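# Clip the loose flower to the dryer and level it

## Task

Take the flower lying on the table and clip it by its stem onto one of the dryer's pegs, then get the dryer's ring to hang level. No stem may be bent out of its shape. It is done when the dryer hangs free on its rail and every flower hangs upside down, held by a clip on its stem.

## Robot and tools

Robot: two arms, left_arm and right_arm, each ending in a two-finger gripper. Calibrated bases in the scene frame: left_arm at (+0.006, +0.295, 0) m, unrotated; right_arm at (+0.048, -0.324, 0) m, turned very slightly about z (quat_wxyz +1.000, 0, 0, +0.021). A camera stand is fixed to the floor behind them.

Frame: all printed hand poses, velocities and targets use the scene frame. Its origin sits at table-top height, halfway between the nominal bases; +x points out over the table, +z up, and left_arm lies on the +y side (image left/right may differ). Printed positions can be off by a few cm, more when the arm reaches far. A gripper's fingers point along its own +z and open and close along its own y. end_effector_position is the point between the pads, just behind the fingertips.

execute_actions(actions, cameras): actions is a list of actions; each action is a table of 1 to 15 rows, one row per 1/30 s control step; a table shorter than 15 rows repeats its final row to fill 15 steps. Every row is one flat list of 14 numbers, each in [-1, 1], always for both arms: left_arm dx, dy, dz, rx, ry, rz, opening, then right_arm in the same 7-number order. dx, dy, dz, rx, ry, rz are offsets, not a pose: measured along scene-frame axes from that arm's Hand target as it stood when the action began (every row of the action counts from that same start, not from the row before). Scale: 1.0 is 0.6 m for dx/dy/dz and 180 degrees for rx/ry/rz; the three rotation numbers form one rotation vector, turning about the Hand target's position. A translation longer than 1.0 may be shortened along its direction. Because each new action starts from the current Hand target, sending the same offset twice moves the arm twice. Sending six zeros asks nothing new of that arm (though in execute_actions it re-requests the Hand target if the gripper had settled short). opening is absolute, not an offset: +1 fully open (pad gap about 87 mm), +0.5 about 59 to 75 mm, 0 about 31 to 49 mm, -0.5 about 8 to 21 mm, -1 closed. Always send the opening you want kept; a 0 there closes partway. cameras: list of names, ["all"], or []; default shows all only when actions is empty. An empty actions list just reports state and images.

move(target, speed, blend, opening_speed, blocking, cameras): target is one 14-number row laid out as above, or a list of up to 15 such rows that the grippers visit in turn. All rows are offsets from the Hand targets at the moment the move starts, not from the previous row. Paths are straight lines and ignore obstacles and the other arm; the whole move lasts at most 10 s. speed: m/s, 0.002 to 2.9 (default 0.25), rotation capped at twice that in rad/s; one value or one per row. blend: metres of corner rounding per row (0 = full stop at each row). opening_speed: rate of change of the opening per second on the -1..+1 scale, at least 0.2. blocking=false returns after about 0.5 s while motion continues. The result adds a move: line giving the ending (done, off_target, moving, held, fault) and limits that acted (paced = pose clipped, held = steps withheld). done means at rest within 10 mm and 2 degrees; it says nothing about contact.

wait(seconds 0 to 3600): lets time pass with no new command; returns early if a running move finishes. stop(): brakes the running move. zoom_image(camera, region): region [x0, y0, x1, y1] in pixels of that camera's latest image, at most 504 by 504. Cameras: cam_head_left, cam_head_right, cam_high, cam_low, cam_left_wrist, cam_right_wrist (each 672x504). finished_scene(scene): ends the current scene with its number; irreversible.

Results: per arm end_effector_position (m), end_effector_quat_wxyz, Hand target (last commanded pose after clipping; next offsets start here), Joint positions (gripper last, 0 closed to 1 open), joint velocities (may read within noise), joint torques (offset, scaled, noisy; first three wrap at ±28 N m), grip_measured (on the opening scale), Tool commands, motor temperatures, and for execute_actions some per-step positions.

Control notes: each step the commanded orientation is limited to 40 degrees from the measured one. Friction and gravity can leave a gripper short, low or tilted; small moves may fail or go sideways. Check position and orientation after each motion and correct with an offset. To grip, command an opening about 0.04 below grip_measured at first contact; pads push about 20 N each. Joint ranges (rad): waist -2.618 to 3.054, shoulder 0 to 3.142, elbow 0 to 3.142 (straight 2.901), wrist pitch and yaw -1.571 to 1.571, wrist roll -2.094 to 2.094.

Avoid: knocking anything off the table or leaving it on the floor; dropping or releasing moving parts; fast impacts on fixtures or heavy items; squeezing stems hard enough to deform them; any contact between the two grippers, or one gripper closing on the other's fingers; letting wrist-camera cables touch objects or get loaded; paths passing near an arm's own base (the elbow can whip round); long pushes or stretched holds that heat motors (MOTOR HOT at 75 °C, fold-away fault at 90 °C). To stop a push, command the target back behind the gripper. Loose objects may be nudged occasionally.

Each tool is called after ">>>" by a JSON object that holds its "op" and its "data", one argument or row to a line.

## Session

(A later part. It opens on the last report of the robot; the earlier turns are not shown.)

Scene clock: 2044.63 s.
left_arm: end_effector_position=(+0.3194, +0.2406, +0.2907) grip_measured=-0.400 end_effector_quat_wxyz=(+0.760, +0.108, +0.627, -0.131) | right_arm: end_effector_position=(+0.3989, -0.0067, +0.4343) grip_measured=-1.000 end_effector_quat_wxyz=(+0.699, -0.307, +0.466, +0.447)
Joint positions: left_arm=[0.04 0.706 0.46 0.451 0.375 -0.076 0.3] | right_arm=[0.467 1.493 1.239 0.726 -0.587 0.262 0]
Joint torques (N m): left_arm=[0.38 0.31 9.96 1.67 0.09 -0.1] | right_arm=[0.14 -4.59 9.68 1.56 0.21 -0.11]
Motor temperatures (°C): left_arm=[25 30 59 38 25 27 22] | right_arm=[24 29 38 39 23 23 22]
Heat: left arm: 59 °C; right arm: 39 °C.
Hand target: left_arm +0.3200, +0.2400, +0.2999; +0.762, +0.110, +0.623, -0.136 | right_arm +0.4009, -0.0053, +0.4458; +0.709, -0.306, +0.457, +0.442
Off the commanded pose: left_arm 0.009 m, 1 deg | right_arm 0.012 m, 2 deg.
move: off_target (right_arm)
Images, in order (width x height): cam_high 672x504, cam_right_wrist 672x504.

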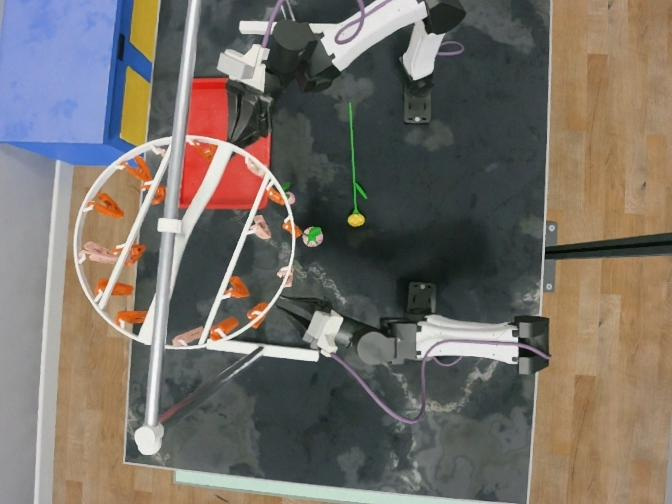

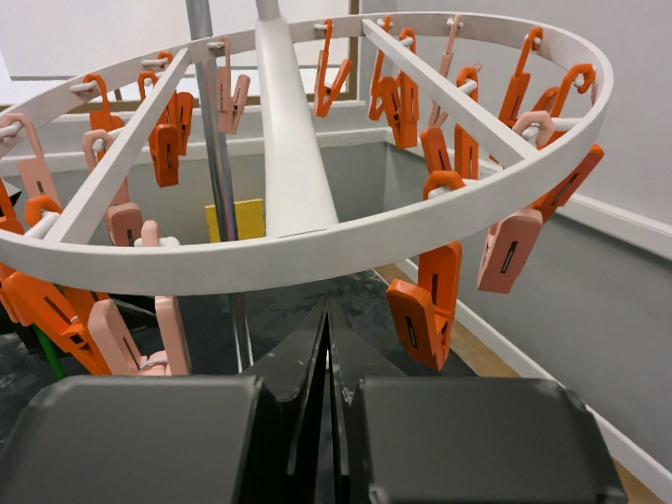

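>>> {"op": "zoom_image", "data": {
  "camera": "cam_high",
  "region": [180, 60, 300, 180]
}}

>>> {"op": "zoom_image", "data": {
  "camera": "cam_right_wrist",
  "region": [200, 180, 500, 400]
}}

Scaled by 4.200 from the camera's image (finer frame: 960x720).

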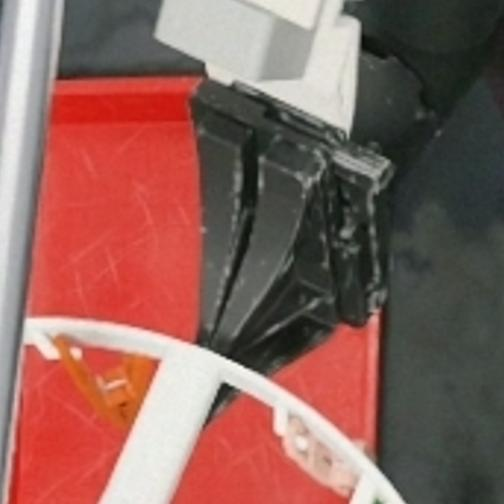

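Scaled by 1.680 from the camera's image (finer frame: 960x720).

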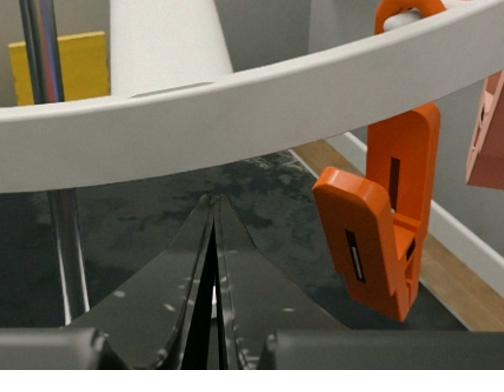

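>>> {"op": "move", "data": {
  "target": [
    [0,0,0,0,0,0,-0.4,-0.036,-0.08,-0.025,0,0,0,-1],
    [0,0,0,0,0,0,-0.4,-0.071,-0.16,-0.045,0,0,0,-1],
    [0,0,0,0,0,0,-0.4,-0.13,-0.32,-0.06,0,0,0,-1]
  ],
  "speed": [0.08,0.15,0.25],
  "blend": [0.01,0.02,0],
  "cameras": ["cam_left_wrist","cam_high","cam_head_left"]
}}

Scene clock: 2099.53 s.
left_arm: end_effector_position=(+0.3194, +0.2406, +0.2907) grip_measured=-0.400 end_effector_quat_wxyz=(+0.760, +0.108, +0.627, -0.131) | right_arm: end_effector_position=(+0.3262, -0.1971, +0.4109) grip_measured=-1.000 end_effector_quat_wxyz=(+0.705, -0.293, +0.467, +0.447)
Joint positions: left_arm=[0.04 0.706 0.46 0.451 0.375 -0.076 0.3] | right_arm=[-0.207 1.158 0.771 1.38 -1.083 0.94 0]
Joint torques (N m): left_arm=[0.21 0.28 10.03 1.65 0.09 -0.06] | right_arm=[-0.81 -1.74 5.11 1.27 0.24 0.14]
Motor temperatures (°C): left_arm=[25 30 60 38 25 27 22] | right_arm=[24 29 40 37 23 23 22]
Heat: left arm: 60 °C; right arm: 40 °C.
Hand target: left_arm +0.3200, +0.2400, +0.2999; +0.762, +0.110, +0.623, -0.136 | right_arm +0.3228, -0.1974, +0.4097; +0.708, -0.306, +0.457, +0.442
Off the commanded pose: left_arm 0.009 m, 1 deg | right_arm 0.003 m, 2 deg.
move: done
Images, in order (width x height): cam_head_left 672x504, cam_high 672x504, cam_left_wrist 672x504.

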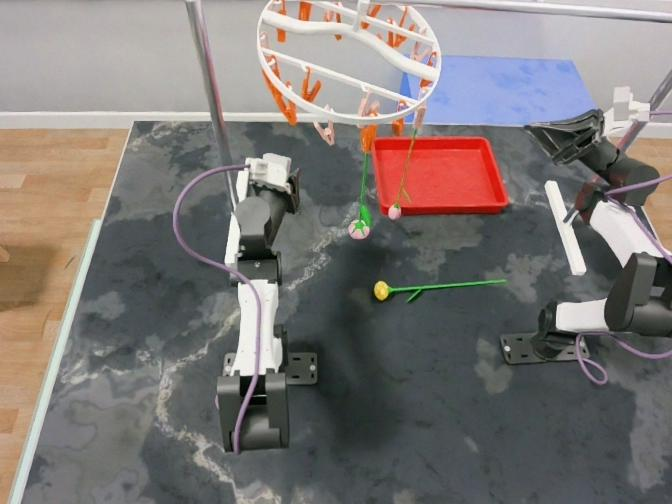

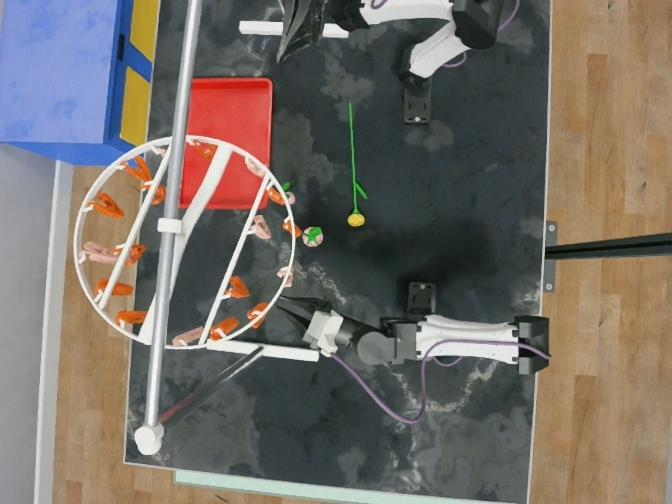

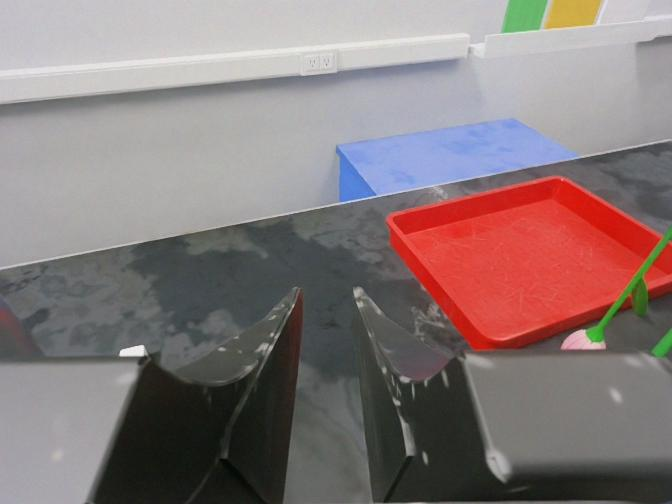

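>>> {"op": "move", "data": {
  "target": [-0.0033,-0.0467,0.09,-0.0361,-0.0875,-0.0278,-1,0,0,0,0,0,0,-1],
  "speed": 0.15,
  "cameras": ["cam_left_wrist","cam_high","cam_head_right"]
}}

Scene clock: 2167.50 s.
left_arm: end_effector_position=(+0.3152, +0.2114, +0.3611) grip_measured=-0.999 end_effector_quat_wxyz=(+0.842, +0.121, +0.492, -0.185) | right_arm: end_effector_position=(+0.3257, -0.1970, +0.4112) grip_measured=-1.000 end_effector_quat_wxyz=(+0.705, -0.293, +0.467, +0.448)
Joint positions: left_arm=[-0.054 0.82 0.449 0.915 0.35 -0.18 0] | right_arm=[-0.207 1.158 0.771 1.383 -1.083 0.944 0]
Joint torques (N m): left_arm=[-0.53 -0.06 5.74 1.48 -0.29 -0.1] | right_arm=[-0.84 -1.54 5.14 1.31 0.24 0.14]
Motor temperatures (°C): left_arm=[25 29 60 38 25 27 22] | right_arm=[24 27 38 36 23 23 22]
Heat: left arm: 60 °C; right arm: 38 °C.
Hand target: left_arm +0.3180, +0.2119, +0.3539; +0.839, +0.112, +0.499, -0.187 | right_arm +0.3228, -0.1974, +0.4097; +0.708, -0.306, +0.457, +0.442
Off the commanded pose: left_arm 0.008 m, 1 deg | right_arm 0.003 m, 2 deg.
move: done
Images, in order (width x height): cam_head_right 672x504, cam_high 672x504, cam_left_wrist 672x504.

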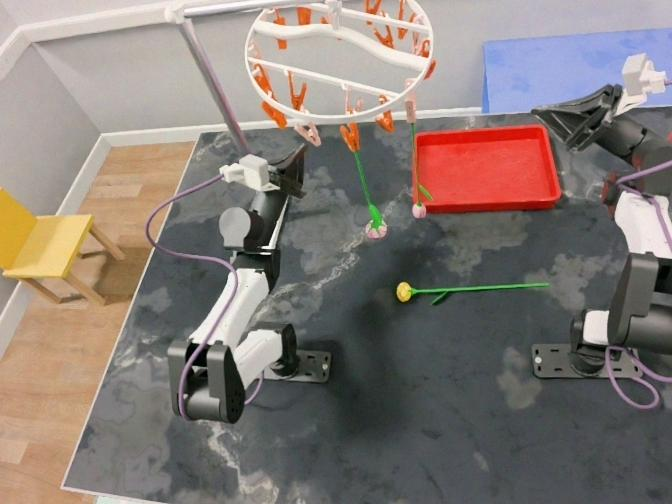

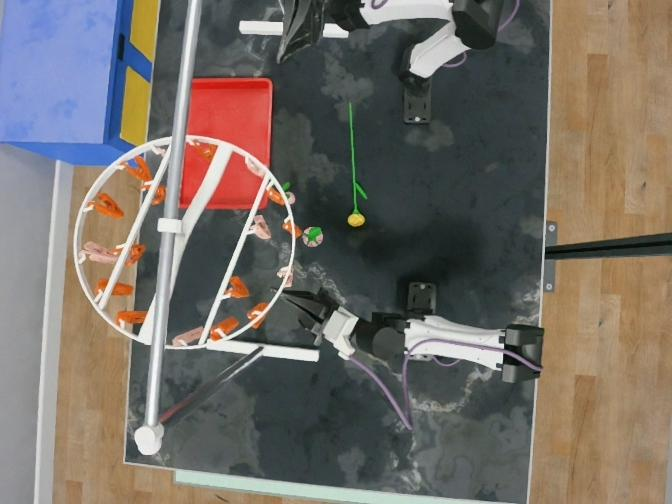

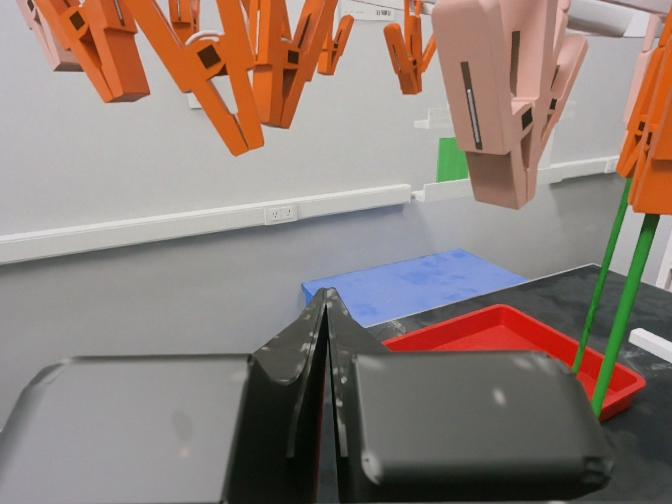

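>>> {"op": "move", "data": {
  "target": [0.0,0.0,0.158,0,0,-0.06,-1,0,0,0,0,0,0,-1],
  "speed": 0.12,
  "cameras": ["cam_left_wrist","cam_high"]
}}

Scene clock: 2188.80 s.
left_arm: end_effector_position=(+0.3181, +0.2125, +0.4426) grip_measured=-0.999 end_effector_quat_wxyz=(+0.818, +0.153, +0.488, -0.262) | right_arm: end_effector_position=(+0.3257, -0.1970, +0.4112) grip_measured=-1.000 end_effector_quat_wxyz=(+0.705, -0.293, +0.467, +0.448)
Joint positions: left_arm=[0.105 0.921 0.794 0.753 0.617 -0.402 0] | right_arm=[-0.207 1.158 0.771 1.383 -1.083 0.944 0]
Joint torques (N m): left_arm=[0.27 -0.55 9.2 1.17 -0.11 -0.08] | right_arm=[-0.84 -1.55 5.15 1.31 0.24 0.14]
Motor temperatures (°C): left_arm=[25 29 58 37 25 27 22] | right_arm=[24 27 37 35 23 23 22]
Heat: left arm: 58 °C; right arm: 37 °C.
Hand target: left_arm +0.3181, +0.2120, +0.4486; +0.817, +0.158, +0.486, -0.265 | right_arm +0.3228, -0.1974, +0.4097; +0.708, -0.306, +0.457, +0.442
Off the commanded pose: left_arm 0.006 m, 1 deg | right_arm 0.003 m, 2 deg.
move: done
Images, in order (width x height): cam_high 672x504, cam_left_wrist 672x504.

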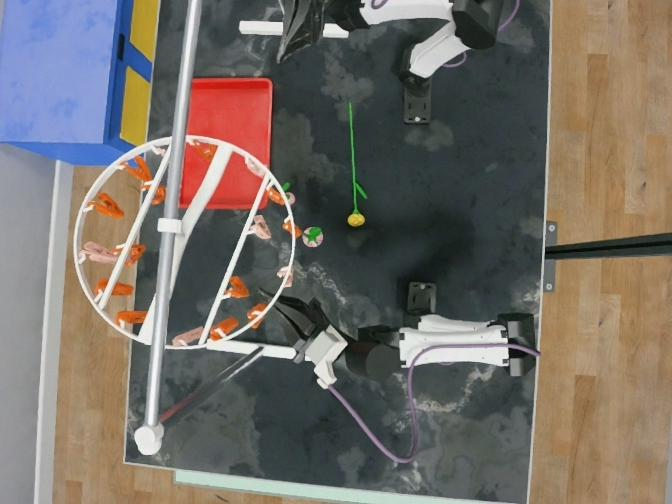

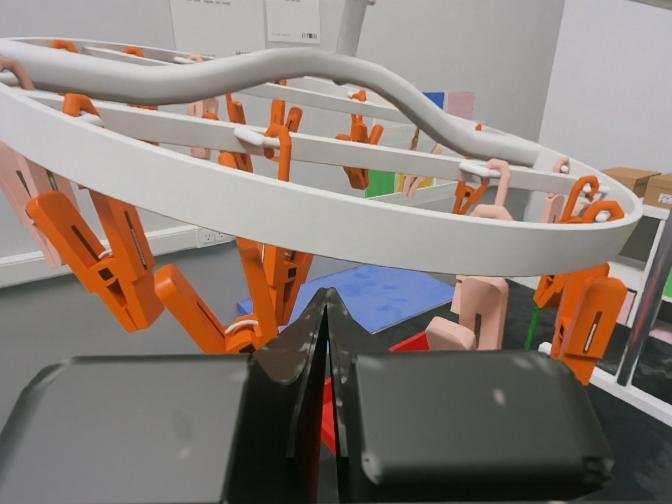

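>>> {"op": "zoom_image", "data": {
  "camera": "cam_left_wrist",
  "region": [130, 130, 634, 400]
}}

>>> {"op": "zoom_image", "data": {
  "camera": "cam_high",
  "region": [190, 220, 350, 380]
}}

Scaled by 1.000.

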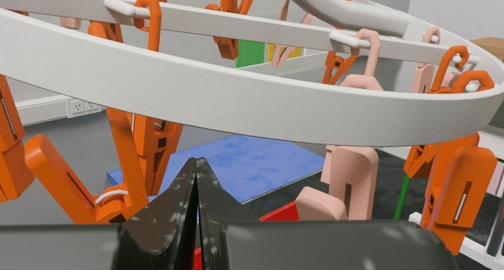

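Scaled by 3.150 from the camera's image (finer frame: 960x720).

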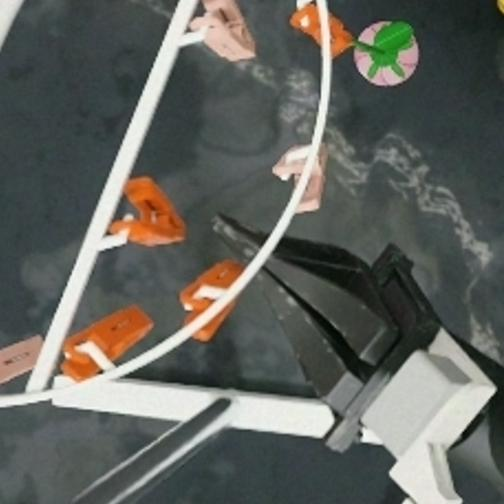

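>>> {"op": "move", "data": {
  "target": [
    [-0.0367,-0.08,0.0167,-0.0377,-0.055,0.0156,-1,0,0,0,0,0,0,-1],
    [-0.0458,-0.1283,0.0167,-0.0514,-0.0794,0.0322,-1,0,0,0,0,0,0,-1]
  ],
  "speed": 0.06,
  "blend": [0.01,0],
  "cameras": ["cam_left_wrist","cam_high"]
}}

Scene clock: 2314.63 s.
left_arm: end_effector_position=(+0.2862, +0.1350, +0.4659) grip_measured=-0.999 end_effector_quat_wxyz=(+0.894, +0.102, +0.358, -0.249) | right_arm: end_effector_position=(+0.3257, -0.1970, +0.4112) grip_measured=-1.000 end_effector_quat_wxyz=(+0.705, -0.293, +0.467, +0.448)
Joint positions: left_arm=[-0.495 0.96 0.659 1.11 0.038 -0.032 0] | right_arm=[-0.207 1.158 0.771 1.383 -1.083 0.944 0]
Joint torques (N m): left_arm=[-0.77 -0.36 5.52 1.1 -0.23 0.11] | right_arm=[-0.84 -1.54 5.14 1.31 0.24 0.14]
Motor temperatures (°C): left_arm=[25 28 59 35 25 27 22] | right_arm=[24 27 36 34 23 23 22]
Heat: left arm: 59 °C; right arm: 36 °C.
Hand target: left_arm +0.2906, +0.1350, +0.4586; +0.894, +0.099, +0.365, -0.240 | right_arm +0.3228, -0.1974, +0.4097; +0.708, -0.306, +0.457, +0.442
Off the commanded pose: left_arm 0.008 m, 1 deg | right_arm 0.003 m, 2 deg.
move: done
Images, in order (width x height): cam_high 672x504, cam_left_wrist 672x504.

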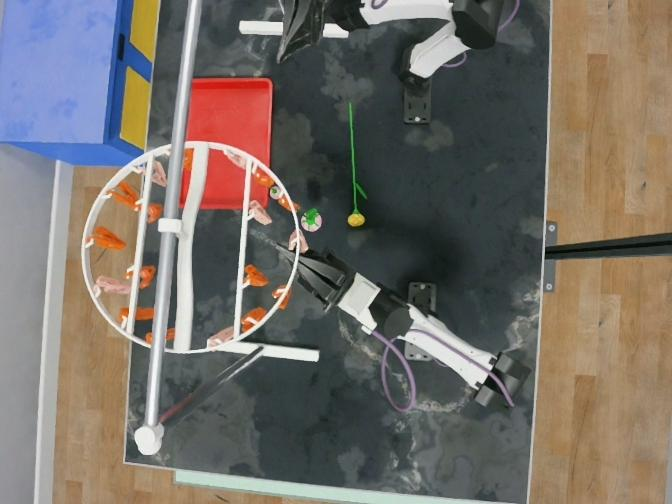

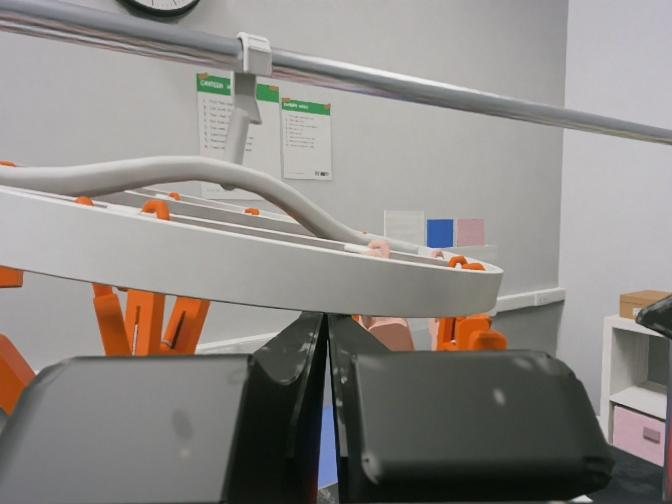

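>>> {"op": "move", "data": {
  "target": [
    [0.0133,-0.0833,-0.0083,0.003,0.005,0.0556,-1,0,0,0,0,0,0,-1],
    [0.0467,-0.1483,-0.0133,0.0097,0.0265,0.111,-1,0,0,0,0,0,0,-1]
  ],
  "speed": 0.06,
  "blend": [0.01,0],
  "cameras": ["cam_left_wrist","cam_high"]
}}

Scene clock: 2330.97 s.
left_arm: end_effector_position=(+0.3179, +0.0458, +0.4452) grip_measured=-0.999 end_effector_quat_wxyz=(+0.902, +0.049, +0.421, -0.083) | right_arm: end_effector_position=(+0.3257, -0.1970, +0.4112) grip_measured=-1.000 end_effector_quat_wxyz=(+0.705, -0.293, +0.467, +0.448)
Joint positions: left_arm=[-0.954 1.393 0.895 1.347 -0.548 0.559 0] | right_arm=[-0.207 1.158 0.771 1.383 -1.083 0.944 0]
Joint torques (N m): left_arm=[-0.46 -3.37 8.77 1.14 0.01 0.1] | right_arm=[-0.85 -1.54 5.15 1.31 0.24 0.14]
Motor temperatures (°C): left_arm=[25 28 57 35 25 27 22] | right_arm=[24 27 36 34 23 23 22]
Heat: left arm: 57 °C; right arm: 36 °C.
Hand target: left_arm +0.3185, +0.0461, +0.4509; +0.905, +0.037, +0.417, -0.080 | right_arm +0.3228, -0.1974, +0.4097; +0.708, -0.306, +0.457, +0.442
Off the commanded pose: left_arm 0.006 m, 1 deg | right_arm 0.003 m, 2 deg.
move: done
Images, in order (width x height): cam_high 672x504, cam_left_wrist 672x504.

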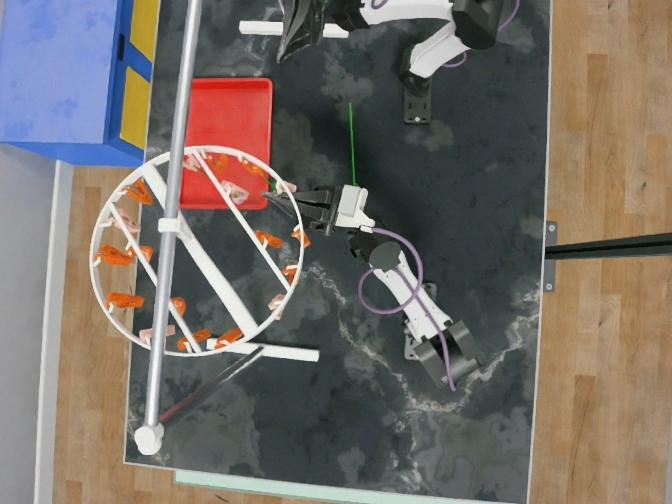

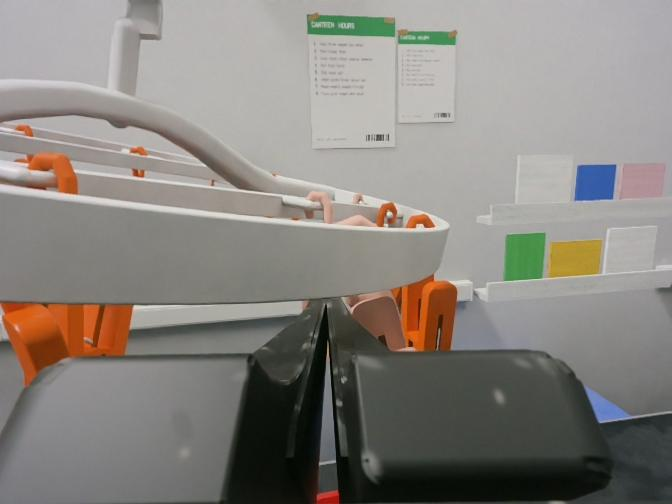

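>>> {"op": "zoom_image", "data": {
  "camera": "cam_high",
  "region": [70, 120, 330, 380]
}}

Scaled by 1.938 from the camera's image (finer frame: 960x720).

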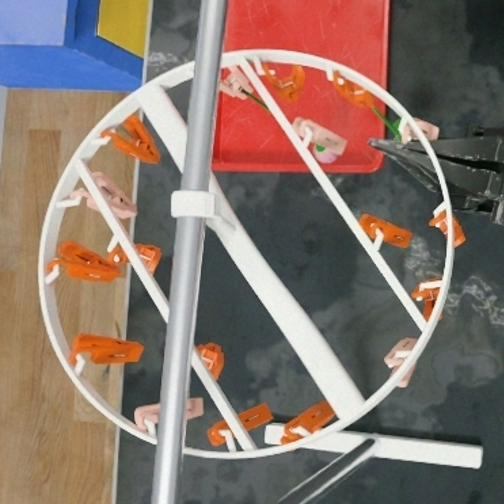

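>>> {"op": "move", "data": {
  "target": [
    [0,0.0167,0,0.0024,0.0108,-0.0278,-1,0,0,0,0,0,0,-1],
    [0,0.0232,-0.11,0.0029,0.0108,-0.0556,-1,0,0,0,0,0,0,-1],
    [-0.0592,0.17,-0.11,0,0,-0.0944,-1,0,0,0,0,0,0,-1]
  ],
  "speed": [0.06,0.12,0.12],
  "blend": [0.004,0.01,0],
  "cameras": ["cam_left_wrist","cam_high"]
}}

Scene clock: 2413.07 s.
left_arm: end_effector_position=(+0.2839, +0.1484, +0.3893) grip_measured=-0.999 end_effector_quat_wxyz=(+0.886, +0.095, +0.403, -0.209) | right_arm: end_effector_position=(+0.3257, -0.1970, +0.4112) grip_measured=-1.000 end_effector_quat_wxyz=(+0.705, -0.293, +0.467, +0.448)
Joint positions: left_arm=[-0.51 0.895 0.403 1.21 -0.036 0.03 0] | right_arm=[-0.207 1.158 0.771 1.383 -1.083 0.944 0]
Joint torques (N m): left_arm=[0.35 -1.63 5.85 1.08 0.11 -0.1] | right_arm=[-0.85 -1.55 5.15 1.31 0.24 0.14]
Motor temperatures (°C): left_arm=[25 29 57 33 25 27 22] | right_arm=[24 26 36 33 23 23 22]
Heat: left arm: 57 °C; right arm: 36 °C.
Hand target: left_arm +0.2830, +0.1481, +0.3849; +0.883, +0.099, +0.407, -0.213 | right_arm +0.3228, -0.1974, +0.4097; +0.708, -0.306, +0.457, +0.442
Off the commanded pose: left_arm 0.004 m, 1 deg | right_arm 0.003 m, 2 deg.
move: done
Images, in order (width x height): cam_high 672x504, cam_left_wrist 672x504.

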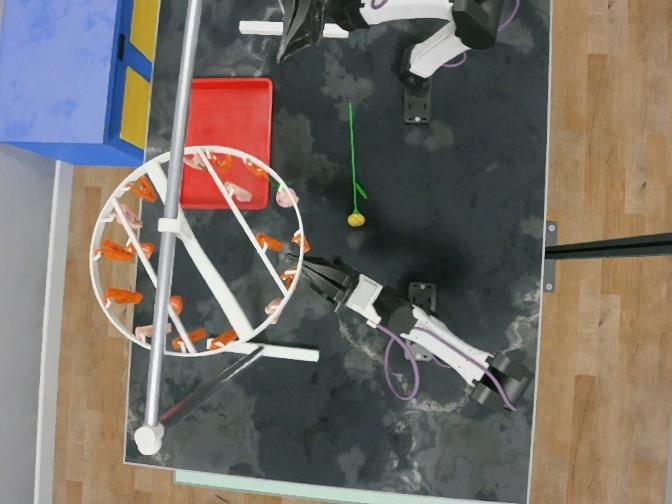

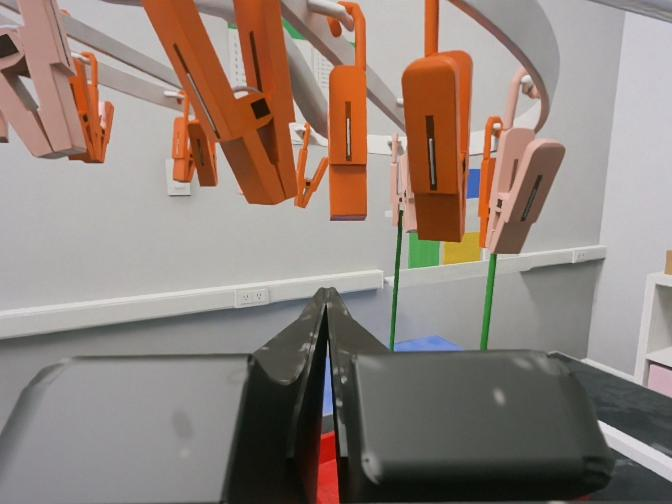

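>>> {"op": "zoom_image", "data": {
  "camera": "cam_high",
  "region": [220, 190, 350, 320]
}}

Scaled by 3.877 from the camera's image (finer frame: 960x720).

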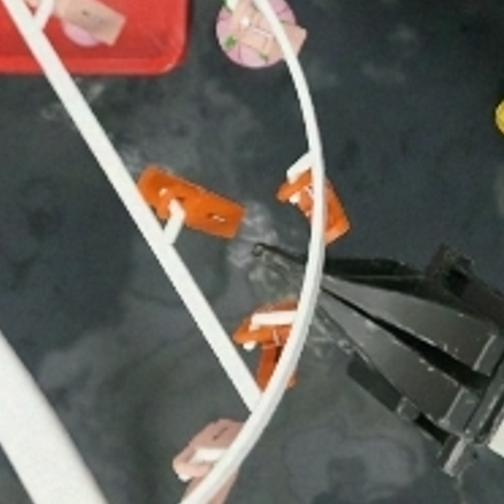

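>>> {"op": "move", "data": {
  "target": [
    [-0.005,0,0.12,-0.0101,-0.0198,-0.0111,-1,0,0,0,0,0,0,-1],
    [-0.015,-0.0467,0.12,-0.01,-0.0198,0.0056,-1,0,0,0,0,0,0,-1],
    [0.0077,-0.1167,0.1167,-0.0083,-0.0206,0.05,-1,0,0,0,0,0,0,-1],
    [0.0483,-0.1783,0.11,-0.0036,-0.0106,0.0889,-1,0,0,0,0,0,0,-1],
    [0.0833,-0.2133,0.105,0,0,0.1167,-1,0,0,0,0,0,0,-1]
  ],
  "speed": [0.12,0.06,0.06,0.06,0.06],
  "blend": [0.008,0.01,0.01,0.01,0],
  "cameras": ["cam_left_wrist","cam_high"]
}}

Scene clock: 2449.07 s.
left_arm: end_effector_position=(+0.3329, +0.0199, +0.4434) grip_measured=-0.999 end_effector_quat_wxyz=(+0.904, +0.037, +0.422, -0.051) | right_arm: end_effector_position=(+0.3257, -0.1970, +0.4112) grip_measured=-1.000 end_effector_quat_wxyz=(+0.705, -0.293, +0.467, +0.448)
Joint positions: left_arm=[-0.989 1.556 1.024 1.432 -0.613 0.657 0] | right_arm=[-0.207 1.158 0.771 1.383 -1.083 0.944 0]
Joint torques (N m): left_arm=[-0.65 -4.27 8.46 1.14 0.1 0.12] | right_arm=[-0.84 -1.54 5.15 1.31 0.24 0.14]
Heat: left arm: 54 °C; right arm: 36 °C.
Hand target: left_arm +0.3331, +0.0201, +0.4478; +0.907, +0.023, +0.418, -0.048 | right_arm +0.3228, -0.1974, +0.4097; +0.708, -0.306, +0.457, +0.442
Off the commanded pose: left_arm 0.004 m, 2 deg | right_arm 0.003 m, 2 deg.
move: done
Images, in order (width x height): cam_high 672x504, cam_left_wrist 672x504.

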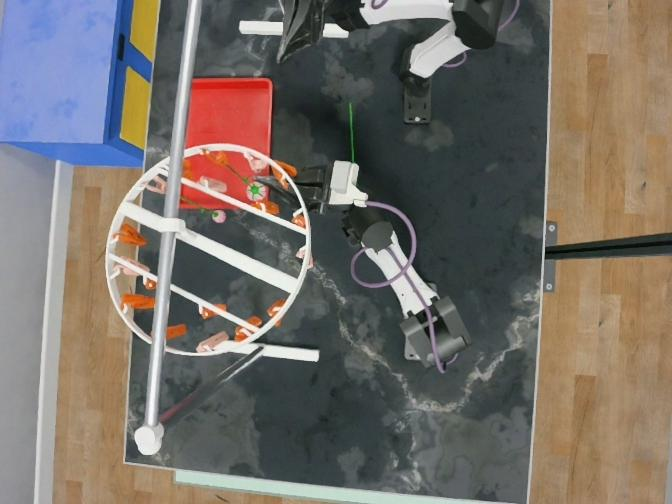

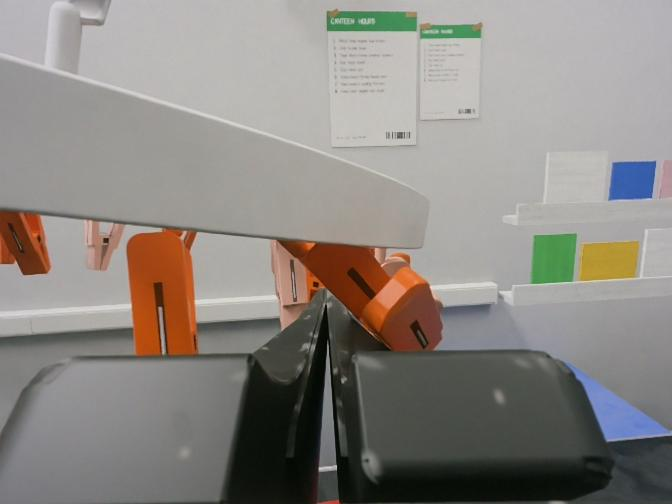

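>>> {"op": "zoom_image", "data": {
  "camera": "cam_high",
  "region": [80, 120, 340, 380]
}}

Scaled by 1.938 from the camera's image (finer frame: 960x720).

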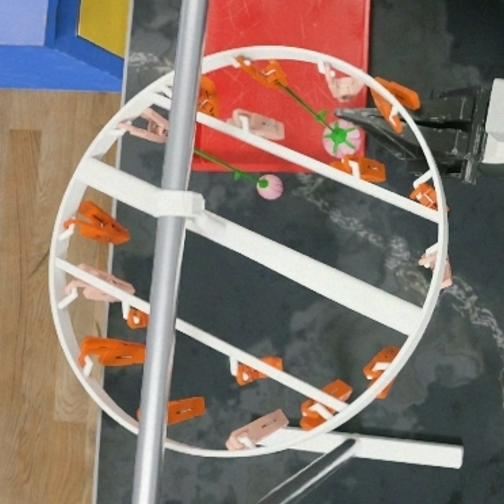

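>>> {"op": "move", "data": {
  "target": [
    [0,0.0165,-0.1467,0.0139,0.0653,-0.0664,-1,0,0,0,0,0,0,-1],
    [-0.0552,-0.0168,-0.163,0.0229,0.0749,-0.1216,-1,0,0,0,0,0,0,-1],
    [-0.1052,-0.0668,-0.1963,0.0464,0.1148,-0.1755,-1,0,0,0,0,0,0,-1],
    [-0.1385,-0.1668,-0.3297,0.1509,0.2562,-0.2528,-1,0,0,0,0,0,0,-1],
    [-0.1635,-0.2502,-0.463,0.3005,0.3712,-0.2992,-1,0,0,0,0,0,0,-1],
    [-0.1802,-0.3085,-0.5963,0.4083,0.4228,-0.3037,0.0,0,0,0,0,0,0,-1]
  ],
  "speed": [0.1,0.15,0.25,0.3,0.3,0.3],
  "blend": [0.01,0.015,0.02,0.02,0.02,0],
  "cameras": ["cam_left_wrist","cam_high","cam_head_right"]
}}

Scene clock: 2547.80 s.
left_arm: end_effector_position=(+0.2261, -0.1610, +0.0969) grip_measured=-0.001 end_effector_quat_wxyz=(+0.207, +0.625, +0.732, -0.174) | right_arm: end_effector_position=(+0.3257, -0.1970, +0.4112) grip_measured=-1.000 end_effector_quat_wxyz=(+0.705, -0.293, +0.467, +0.448)
Joint positions: left_arm=[-1.087 2.148 1.9 -0.798 0.164 0.282 0.5] | right_arm=[-0.207 1.158 0.771 1.383 -1.083 0.944 0]
Joint torques (N m): left_arm=[-0.34 -8.69 9.58 1.14 0.19 0.13] | right_arm=[-0.85 -1.54 5.15 1.31 0.24 0.14]
Motor temperatures (°C): left_arm=[25 30 56 32 25 27 22] | right_arm=[24 26 35 33 23 23 22]
Heat: left arm: 56 °C; right arm: 35 °C.
Hand target: left_arm +0.2248, -0.1650, +0.0900; +0.198, +0.633, +0.728, -0.173 | right_arm +0.3228, -0.1974, +0.4097; +0.708, -0.306, +0.457, +0.442
Off the commanded pose: left_arm 0.008 m, 1 deg | right_arm 0.003 m, 2 deg.
move: done
Images, in order (width x height): cam_head_right 672x504, cam_high 672x504, cam_left_wrist 672x504.

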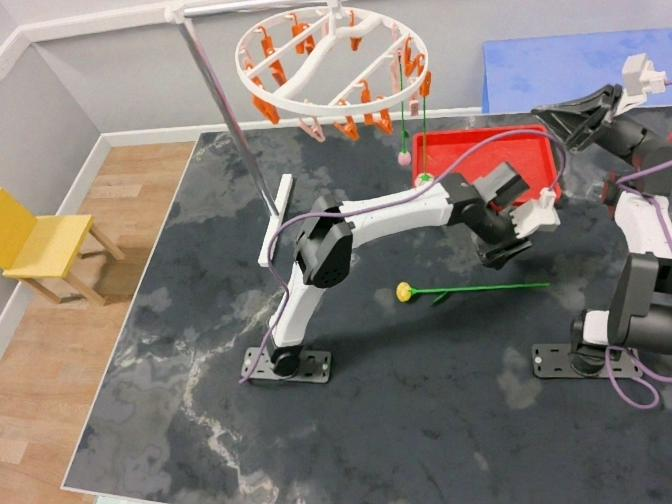

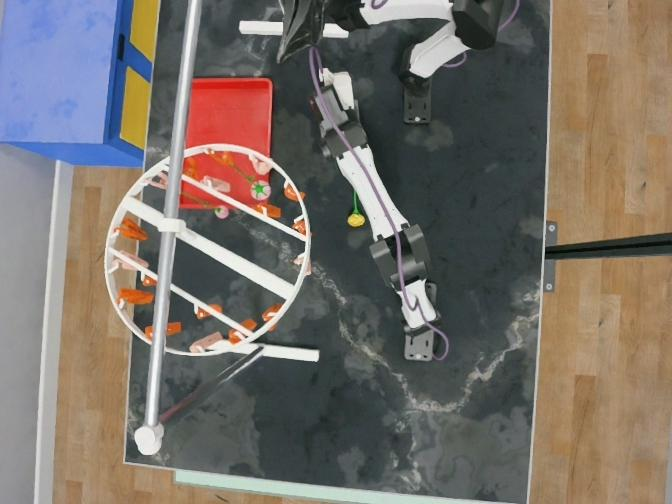

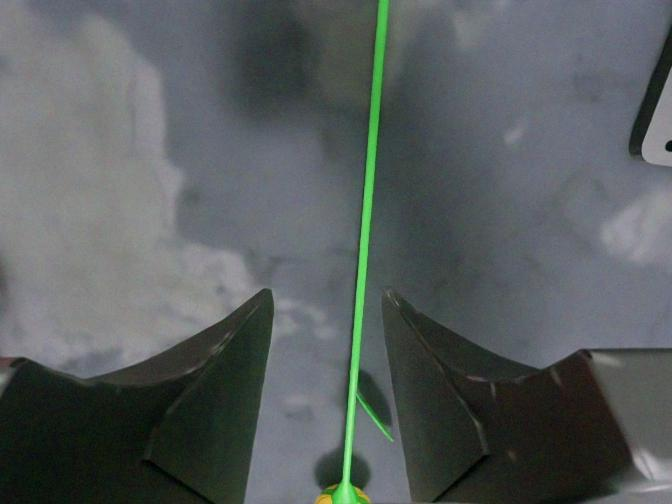

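>>> {"op": "move", "data": {
  "target": [-0.03,-0.0413,-0.075,0,0,-0.0244,0.0,0,0,0,0,0,0,-1],
  "speed": 0.12,
  "cameras": ["cam_left_wrist"]
}}

Scene clock: 2575.37 s.
left_arm: end_effector_position=(+0.2103, -0.1898, +0.0621) grip_measured=+0.000 end_effector_quat_wxyz=(+0.207, +0.652, +0.706, -0.182) | right_arm: end_effector_position=(+0.3257, -0.1970, +0.4112) grip_measured=-1.000 end_effector_quat_wxyz=(+0.705, -0.293, +0.467, +0.448)
Joint positions: left_arm=[-1.139 2.234 1.895 -0.697 0.171 0.305 0.5] | right_arm=[-0.207 1.158 0.771 1.383 -1.083 0.944 0]
Joint torques (N m): left_arm=[-0.43 -8.95 6.64 1.34 0.22 0.13] | right_arm=[-0.85 -1.54 5.15 1.31 0.24 0.14]
Motor temperatures (°C): left_arm=[25 37 56 33 25 27 22] | right_arm=[24 26 35 33 23 23 22]
Heat: left arm: 56 °C; right arm: 35 °C.
Hand target: left_arm +0.2069, -0.1898, +0.0451; +0.191, +0.660, +0.703, -0.181 | right_arm +0.3228, -0.1974, +0.4097; +0.708, -0.306, +0.457, +0.442
Off the commanded pose: left_arm 0.017 m, 2 deg | right_arm 0.003 m, 2 deg.
move: off_target (left_arm)

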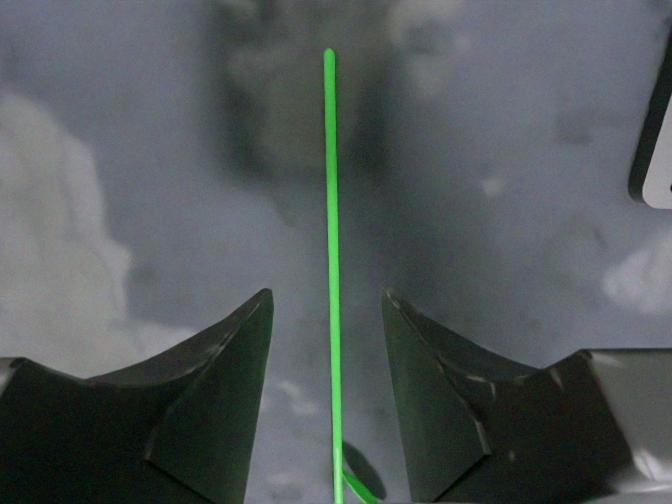

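>>> {"op": "move", "data": {
  "target": [-0.003,0.0147,-0.045,0,0,0,0.0,0,0,0,0,0,0,-1],
  "speed": 0.1,
  "cameras": ["cam_left_wrist"]
}}

Scene clock: 2583.33 s.
left_arm: end_effector_position=(+0.2077, -0.1846, +0.0316) grip_measured=+0.000 end_effector_quat_wxyz=(+0.205, +0.654, +0.705, -0.181) | right_arm: end_effector_position=(+0.3257, -0.1970, +0.4112) grip_measured=-1.000 end_effector_quat_wxyz=(+0.705, -0.293, +0.467, +0.448)
Joint positions: left_arm=[-1.139 2.234 1.774 -0.581 0.173 0.309 0.5] | right_arm=[-0.207 1.158 0.771 1.383 -1.083 0.944 0]
Joint torques (N m): left_arm=[0.09 -10.11 5.74 1.33 0.23 0.11] | right_arm=[-0.85 -1.55 5.15 1.31 0.24 0.14]
Motor temperatures (°C): left_arm=[25 37 55 32 25 27 22] | right_arm=[24 26 35 33 23 23 22]
Heat: left arm: 55 °C; right arm: 35 °C.
Hand target: left_arm +0.2051, -0.1811, +0.0181; +0.191, +0.661, +0.703, -0.181 | right_arm +0.3228, -0.1974, +0.4097; +0.708, -0.306, +0.457, +0.442
Off the commanded pose: left_arm 0.014 m, 2 deg | right_arm 0.003 m, 2 deg.
move: off_target (left_arm)

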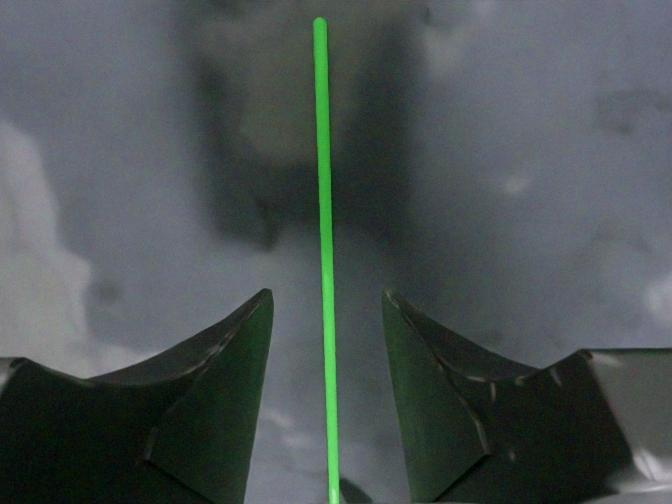

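>>> {"op": "move", "data": {
  "target": [0,0.004,-0.0333,0,0,0,0.0,0,0,0,0,0,0,-1],
  "speed": 0.05,
  "cameras": ["cam_left_wrist"]
}}

Scene clock: 2591.03 s.
left_arm: end_effector_position=(+0.2073, -0.1839, +0.0182) grip_measured=+0.000 end_effector_quat_wxyz=(+0.211, +0.654, +0.703, -0.184) | right_arm: end_effector_position=(+0.3257, -0.1970, +0.4112) grip_measured=-1.000 end_effector_quat_wxyz=(+0.705, -0.293, +0.467, +0.448)
Joint positions: left_arm=[-1.139 2.234 1.714 -0.509 0.174 0.311 0.5] | right_arm=[-0.207 1.158 0.771 1.383 -1.083 0.944 0]
Joint torques (N m): left_arm=[0.09 -8.91 5.64 1.3 0.24 0.08] | right_arm=[-0.85 -1.55 5.15 1.31 0.24 0.14]
Motor temperatures (°C): left_arm=[25 38 55 32 25 27 22] | right_arm=[24 26 35 33 23 23 22]
Heat: left arm: 55 °C; right arm: 35 °C.
Hand target: left_arm +0.2050, -0.1786, -0.0019; +0.191, +0.661, +0.703, -0.181 | right_arm +0.3228, -0.1974, +0.4097; +0.708, -0.306, +0.457, +0.442
Off the commanded pose: left_arm 0.021 m, 2 deg | right_arm 0.003 m, 2 deg.
move: off_target (left_arm)

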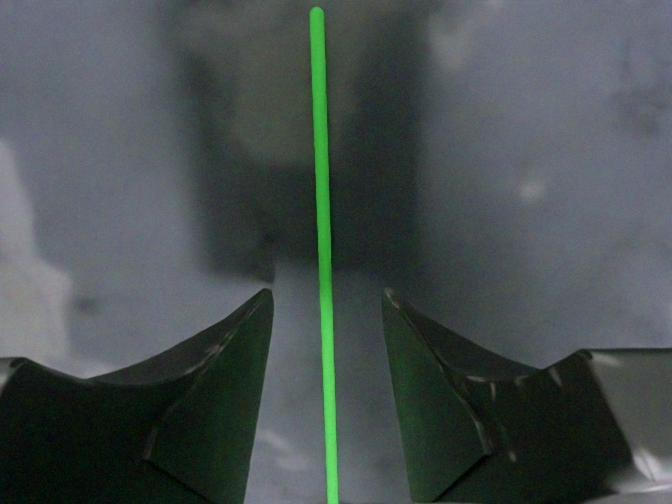

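>>> {"op": "move", "data": {
  "target": [0,0.002,-0.02,0,0,0,0.0,0,0,0,0,0,0,-1],
  "speed": 0.04,
  "cameras": ["cam_left_wrist"]
}}

Scene clock: 2601.50 s.
left_arm: end_effector_position=(+0.2070, -0.1853, +0.0103) grip_measured=+0.000 end_effector_quat_wxyz=(+0.214, +0.654, +0.701, -0.188) | right_arm: end_effector_position=(+0.3257, -0.1970, +0.4112) grip_measured=-1.000 end_effector_quat_wxyz=(+0.705, -0.293, +0.467, +0.448)
Joint positions: left_arm=[-1.139 2.24 1.688 -0.467 0.179 0.312 0.5] | right_arm=[-0.207 1.158 0.771 1.383 -1.083 0.944 0]
Joint torques (N m): left_arm=[0.14 -8.83 5.14 1.39 0.22 0.09] | right_arm=[-0.85 -1.54 5.15 1.31 0.24 0.14]
Heat: left arm: 54 °C; right arm: 35 °C.
Hand target: left_arm +0.2051, -0.1774, -0.0138; +0.191, +0.660, +0.703, -0.181 | right_arm +0.3228, -0.1974, +0.4097; +0.708, -0.306, +0.457, +0.442
Off the commanded pose: left_arm 0.026 m, 3 deg | right_arm 0.003 m, 2 deg.
move: off_target (left_arm)

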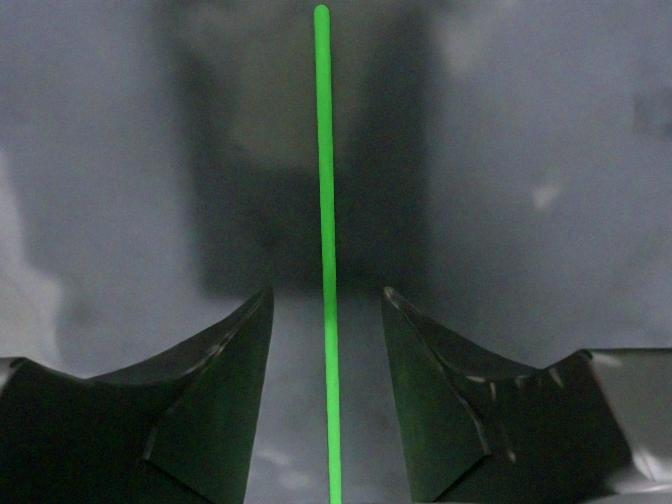

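>>> {"op": "move", "data": {
  "target": [0,0,0,0,0,0,-1.0,0,0,0,0,0,0,-1],
  "opening_speed": 0.8,
  "cameras": ["cam_left_wrist"]
}}

Scene clock: 2608.13 s.
left_arm: end_effector_position=(+0.2067, -0.1856, +0.0104) grip_measured=-0.789 end_effector_quat_wxyz=(+0.214, +0.654, +0.701, -0.189) | right_arm: end_effector_position=(+0.3257, -0.1970, +0.4112) grip_measured=-1.000 end_effector_quat_wxyz=(+0.705, -0.293, +0.467, +0.448)
Joint positions: left_arm=[-1.139 2.24 1.688 -0.466 0.181 0.312 0.105] | right_arm=[-0.207 1.158 0.771 1.383 -1.083 0.944 0]
Joint torques (N m): left_arm=[0.16 -8.83 5.26 1.34 0.22 0.14] | right_arm=[-0.85 -1.54 5.15 1.31 0.24 0.14]
Heat: left arm: 53 °C; right arm: 35 °C.
Hand target: left_arm +0.2050, -0.1775, -0.0138; +0.191, +0.660, +0.703, -0.181 | right_arm +0.3228, -0.1974, +0.4097; +0.708, -0.306, +0.457, +0.442
Off the commanded pose: left_arm 0.026 m, 3 deg | right_arm 0.003 m, 2 deg.
move: done

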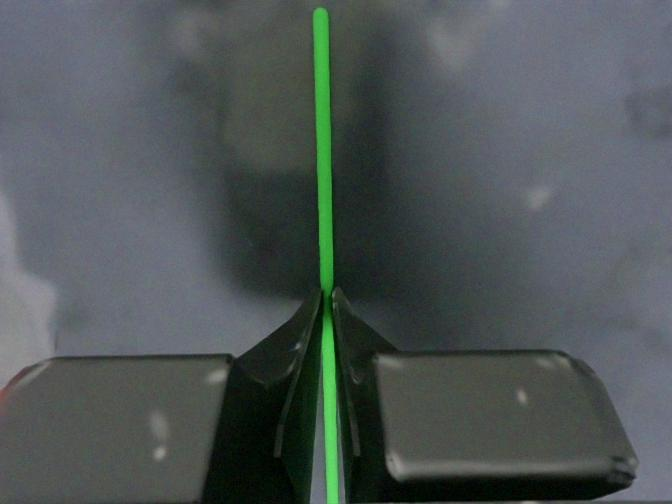

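>>> {"op": "move", "data": {
  "target": [
    [0.0033,-0.0125,0.223,0,0,0,-1.0,0,0,0,0,0,0,-1],
    [0.025,0.0792,0.3563,-0.1538,-0.0252,0.0621,-1.0,0,0,0,0,0,0,-1],
    [0.075,0.1625,0.4563,-0.3379,-0.102,0.1315,-1.0,0,0,0,0,0,0,-1]
  ],
  "speed": [0.1,0.2,0.25],
  "blend": [0.02,0.02,0],
  "cameras": ["cam_left_wrist","cam_high","cam_head_right"]
}}

Scene clock: 2711.00 s.
left_arm: end_effector_position=(+0.2478, -0.0846, +0.2607) grip_measured=-0.789 end_effector_quat_wxyz=(+0.627, +0.353, +0.588, -0.368) | right_arm: end_effector_position=(+0.3257, -0.1970, +0.4112) grip_measured=-1.000 end_effector_quat_wxyz=(+0.705, -0.293, +0.467, +0.448)
Joint positions: left_arm=[-0.962 1.347 0.771 0.634 0.109 0.004 0.105] | right_arm=[-0.207 1.158 0.771 1.383 -1.083 0.944 0]
Joint torques (N m): left_arm=[0.27 -5.87 6.06 1.99 -0.16 -0.13] | right_arm=[-0.85 -1.55 5.14 1.31 0.24 0.14]
Motor temperatures (°C): left_arm=[25 40 50 34 25 27 23] | right_arm=[24 26 35 32 23 23 22]
Heat: left arm: 50 °C; right arm: 35 °C.
Hand target: left_arm +0.2501, -0.0800, +0.2598; +0.631, +0.343, +0.593, -0.365 | right_arm +0.3228, -0.1974, +0.4097; +0.708, -0.306, +0.457, +0.442
Off the commanded pose: left_arm 0.005 m, 1 deg | right_arm 0.003 m, 2 deg.
move: done
Images, in order (width x height): cam_head_right 672x504, cam_high 672x504, cam_left_wrist 672x504.

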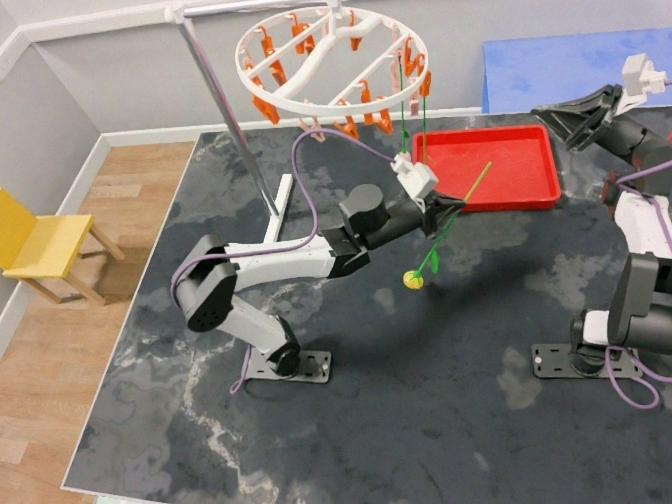

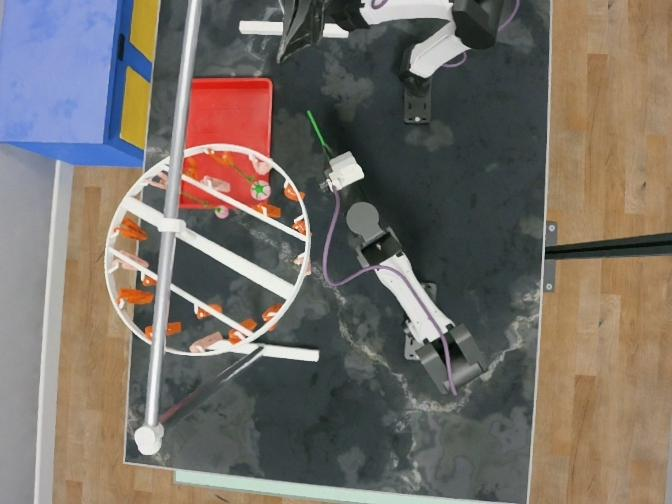

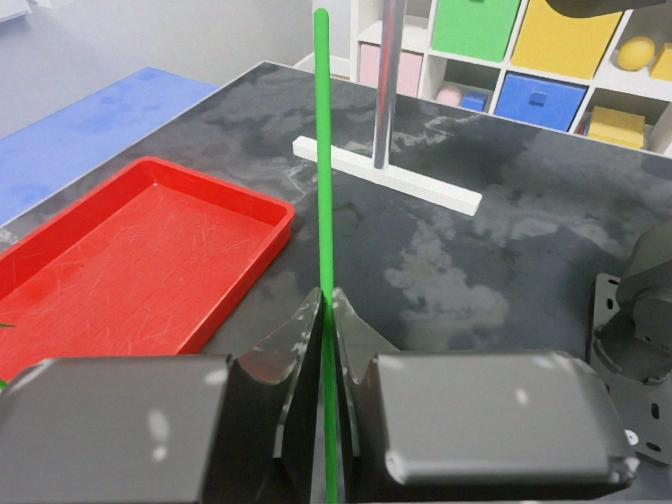

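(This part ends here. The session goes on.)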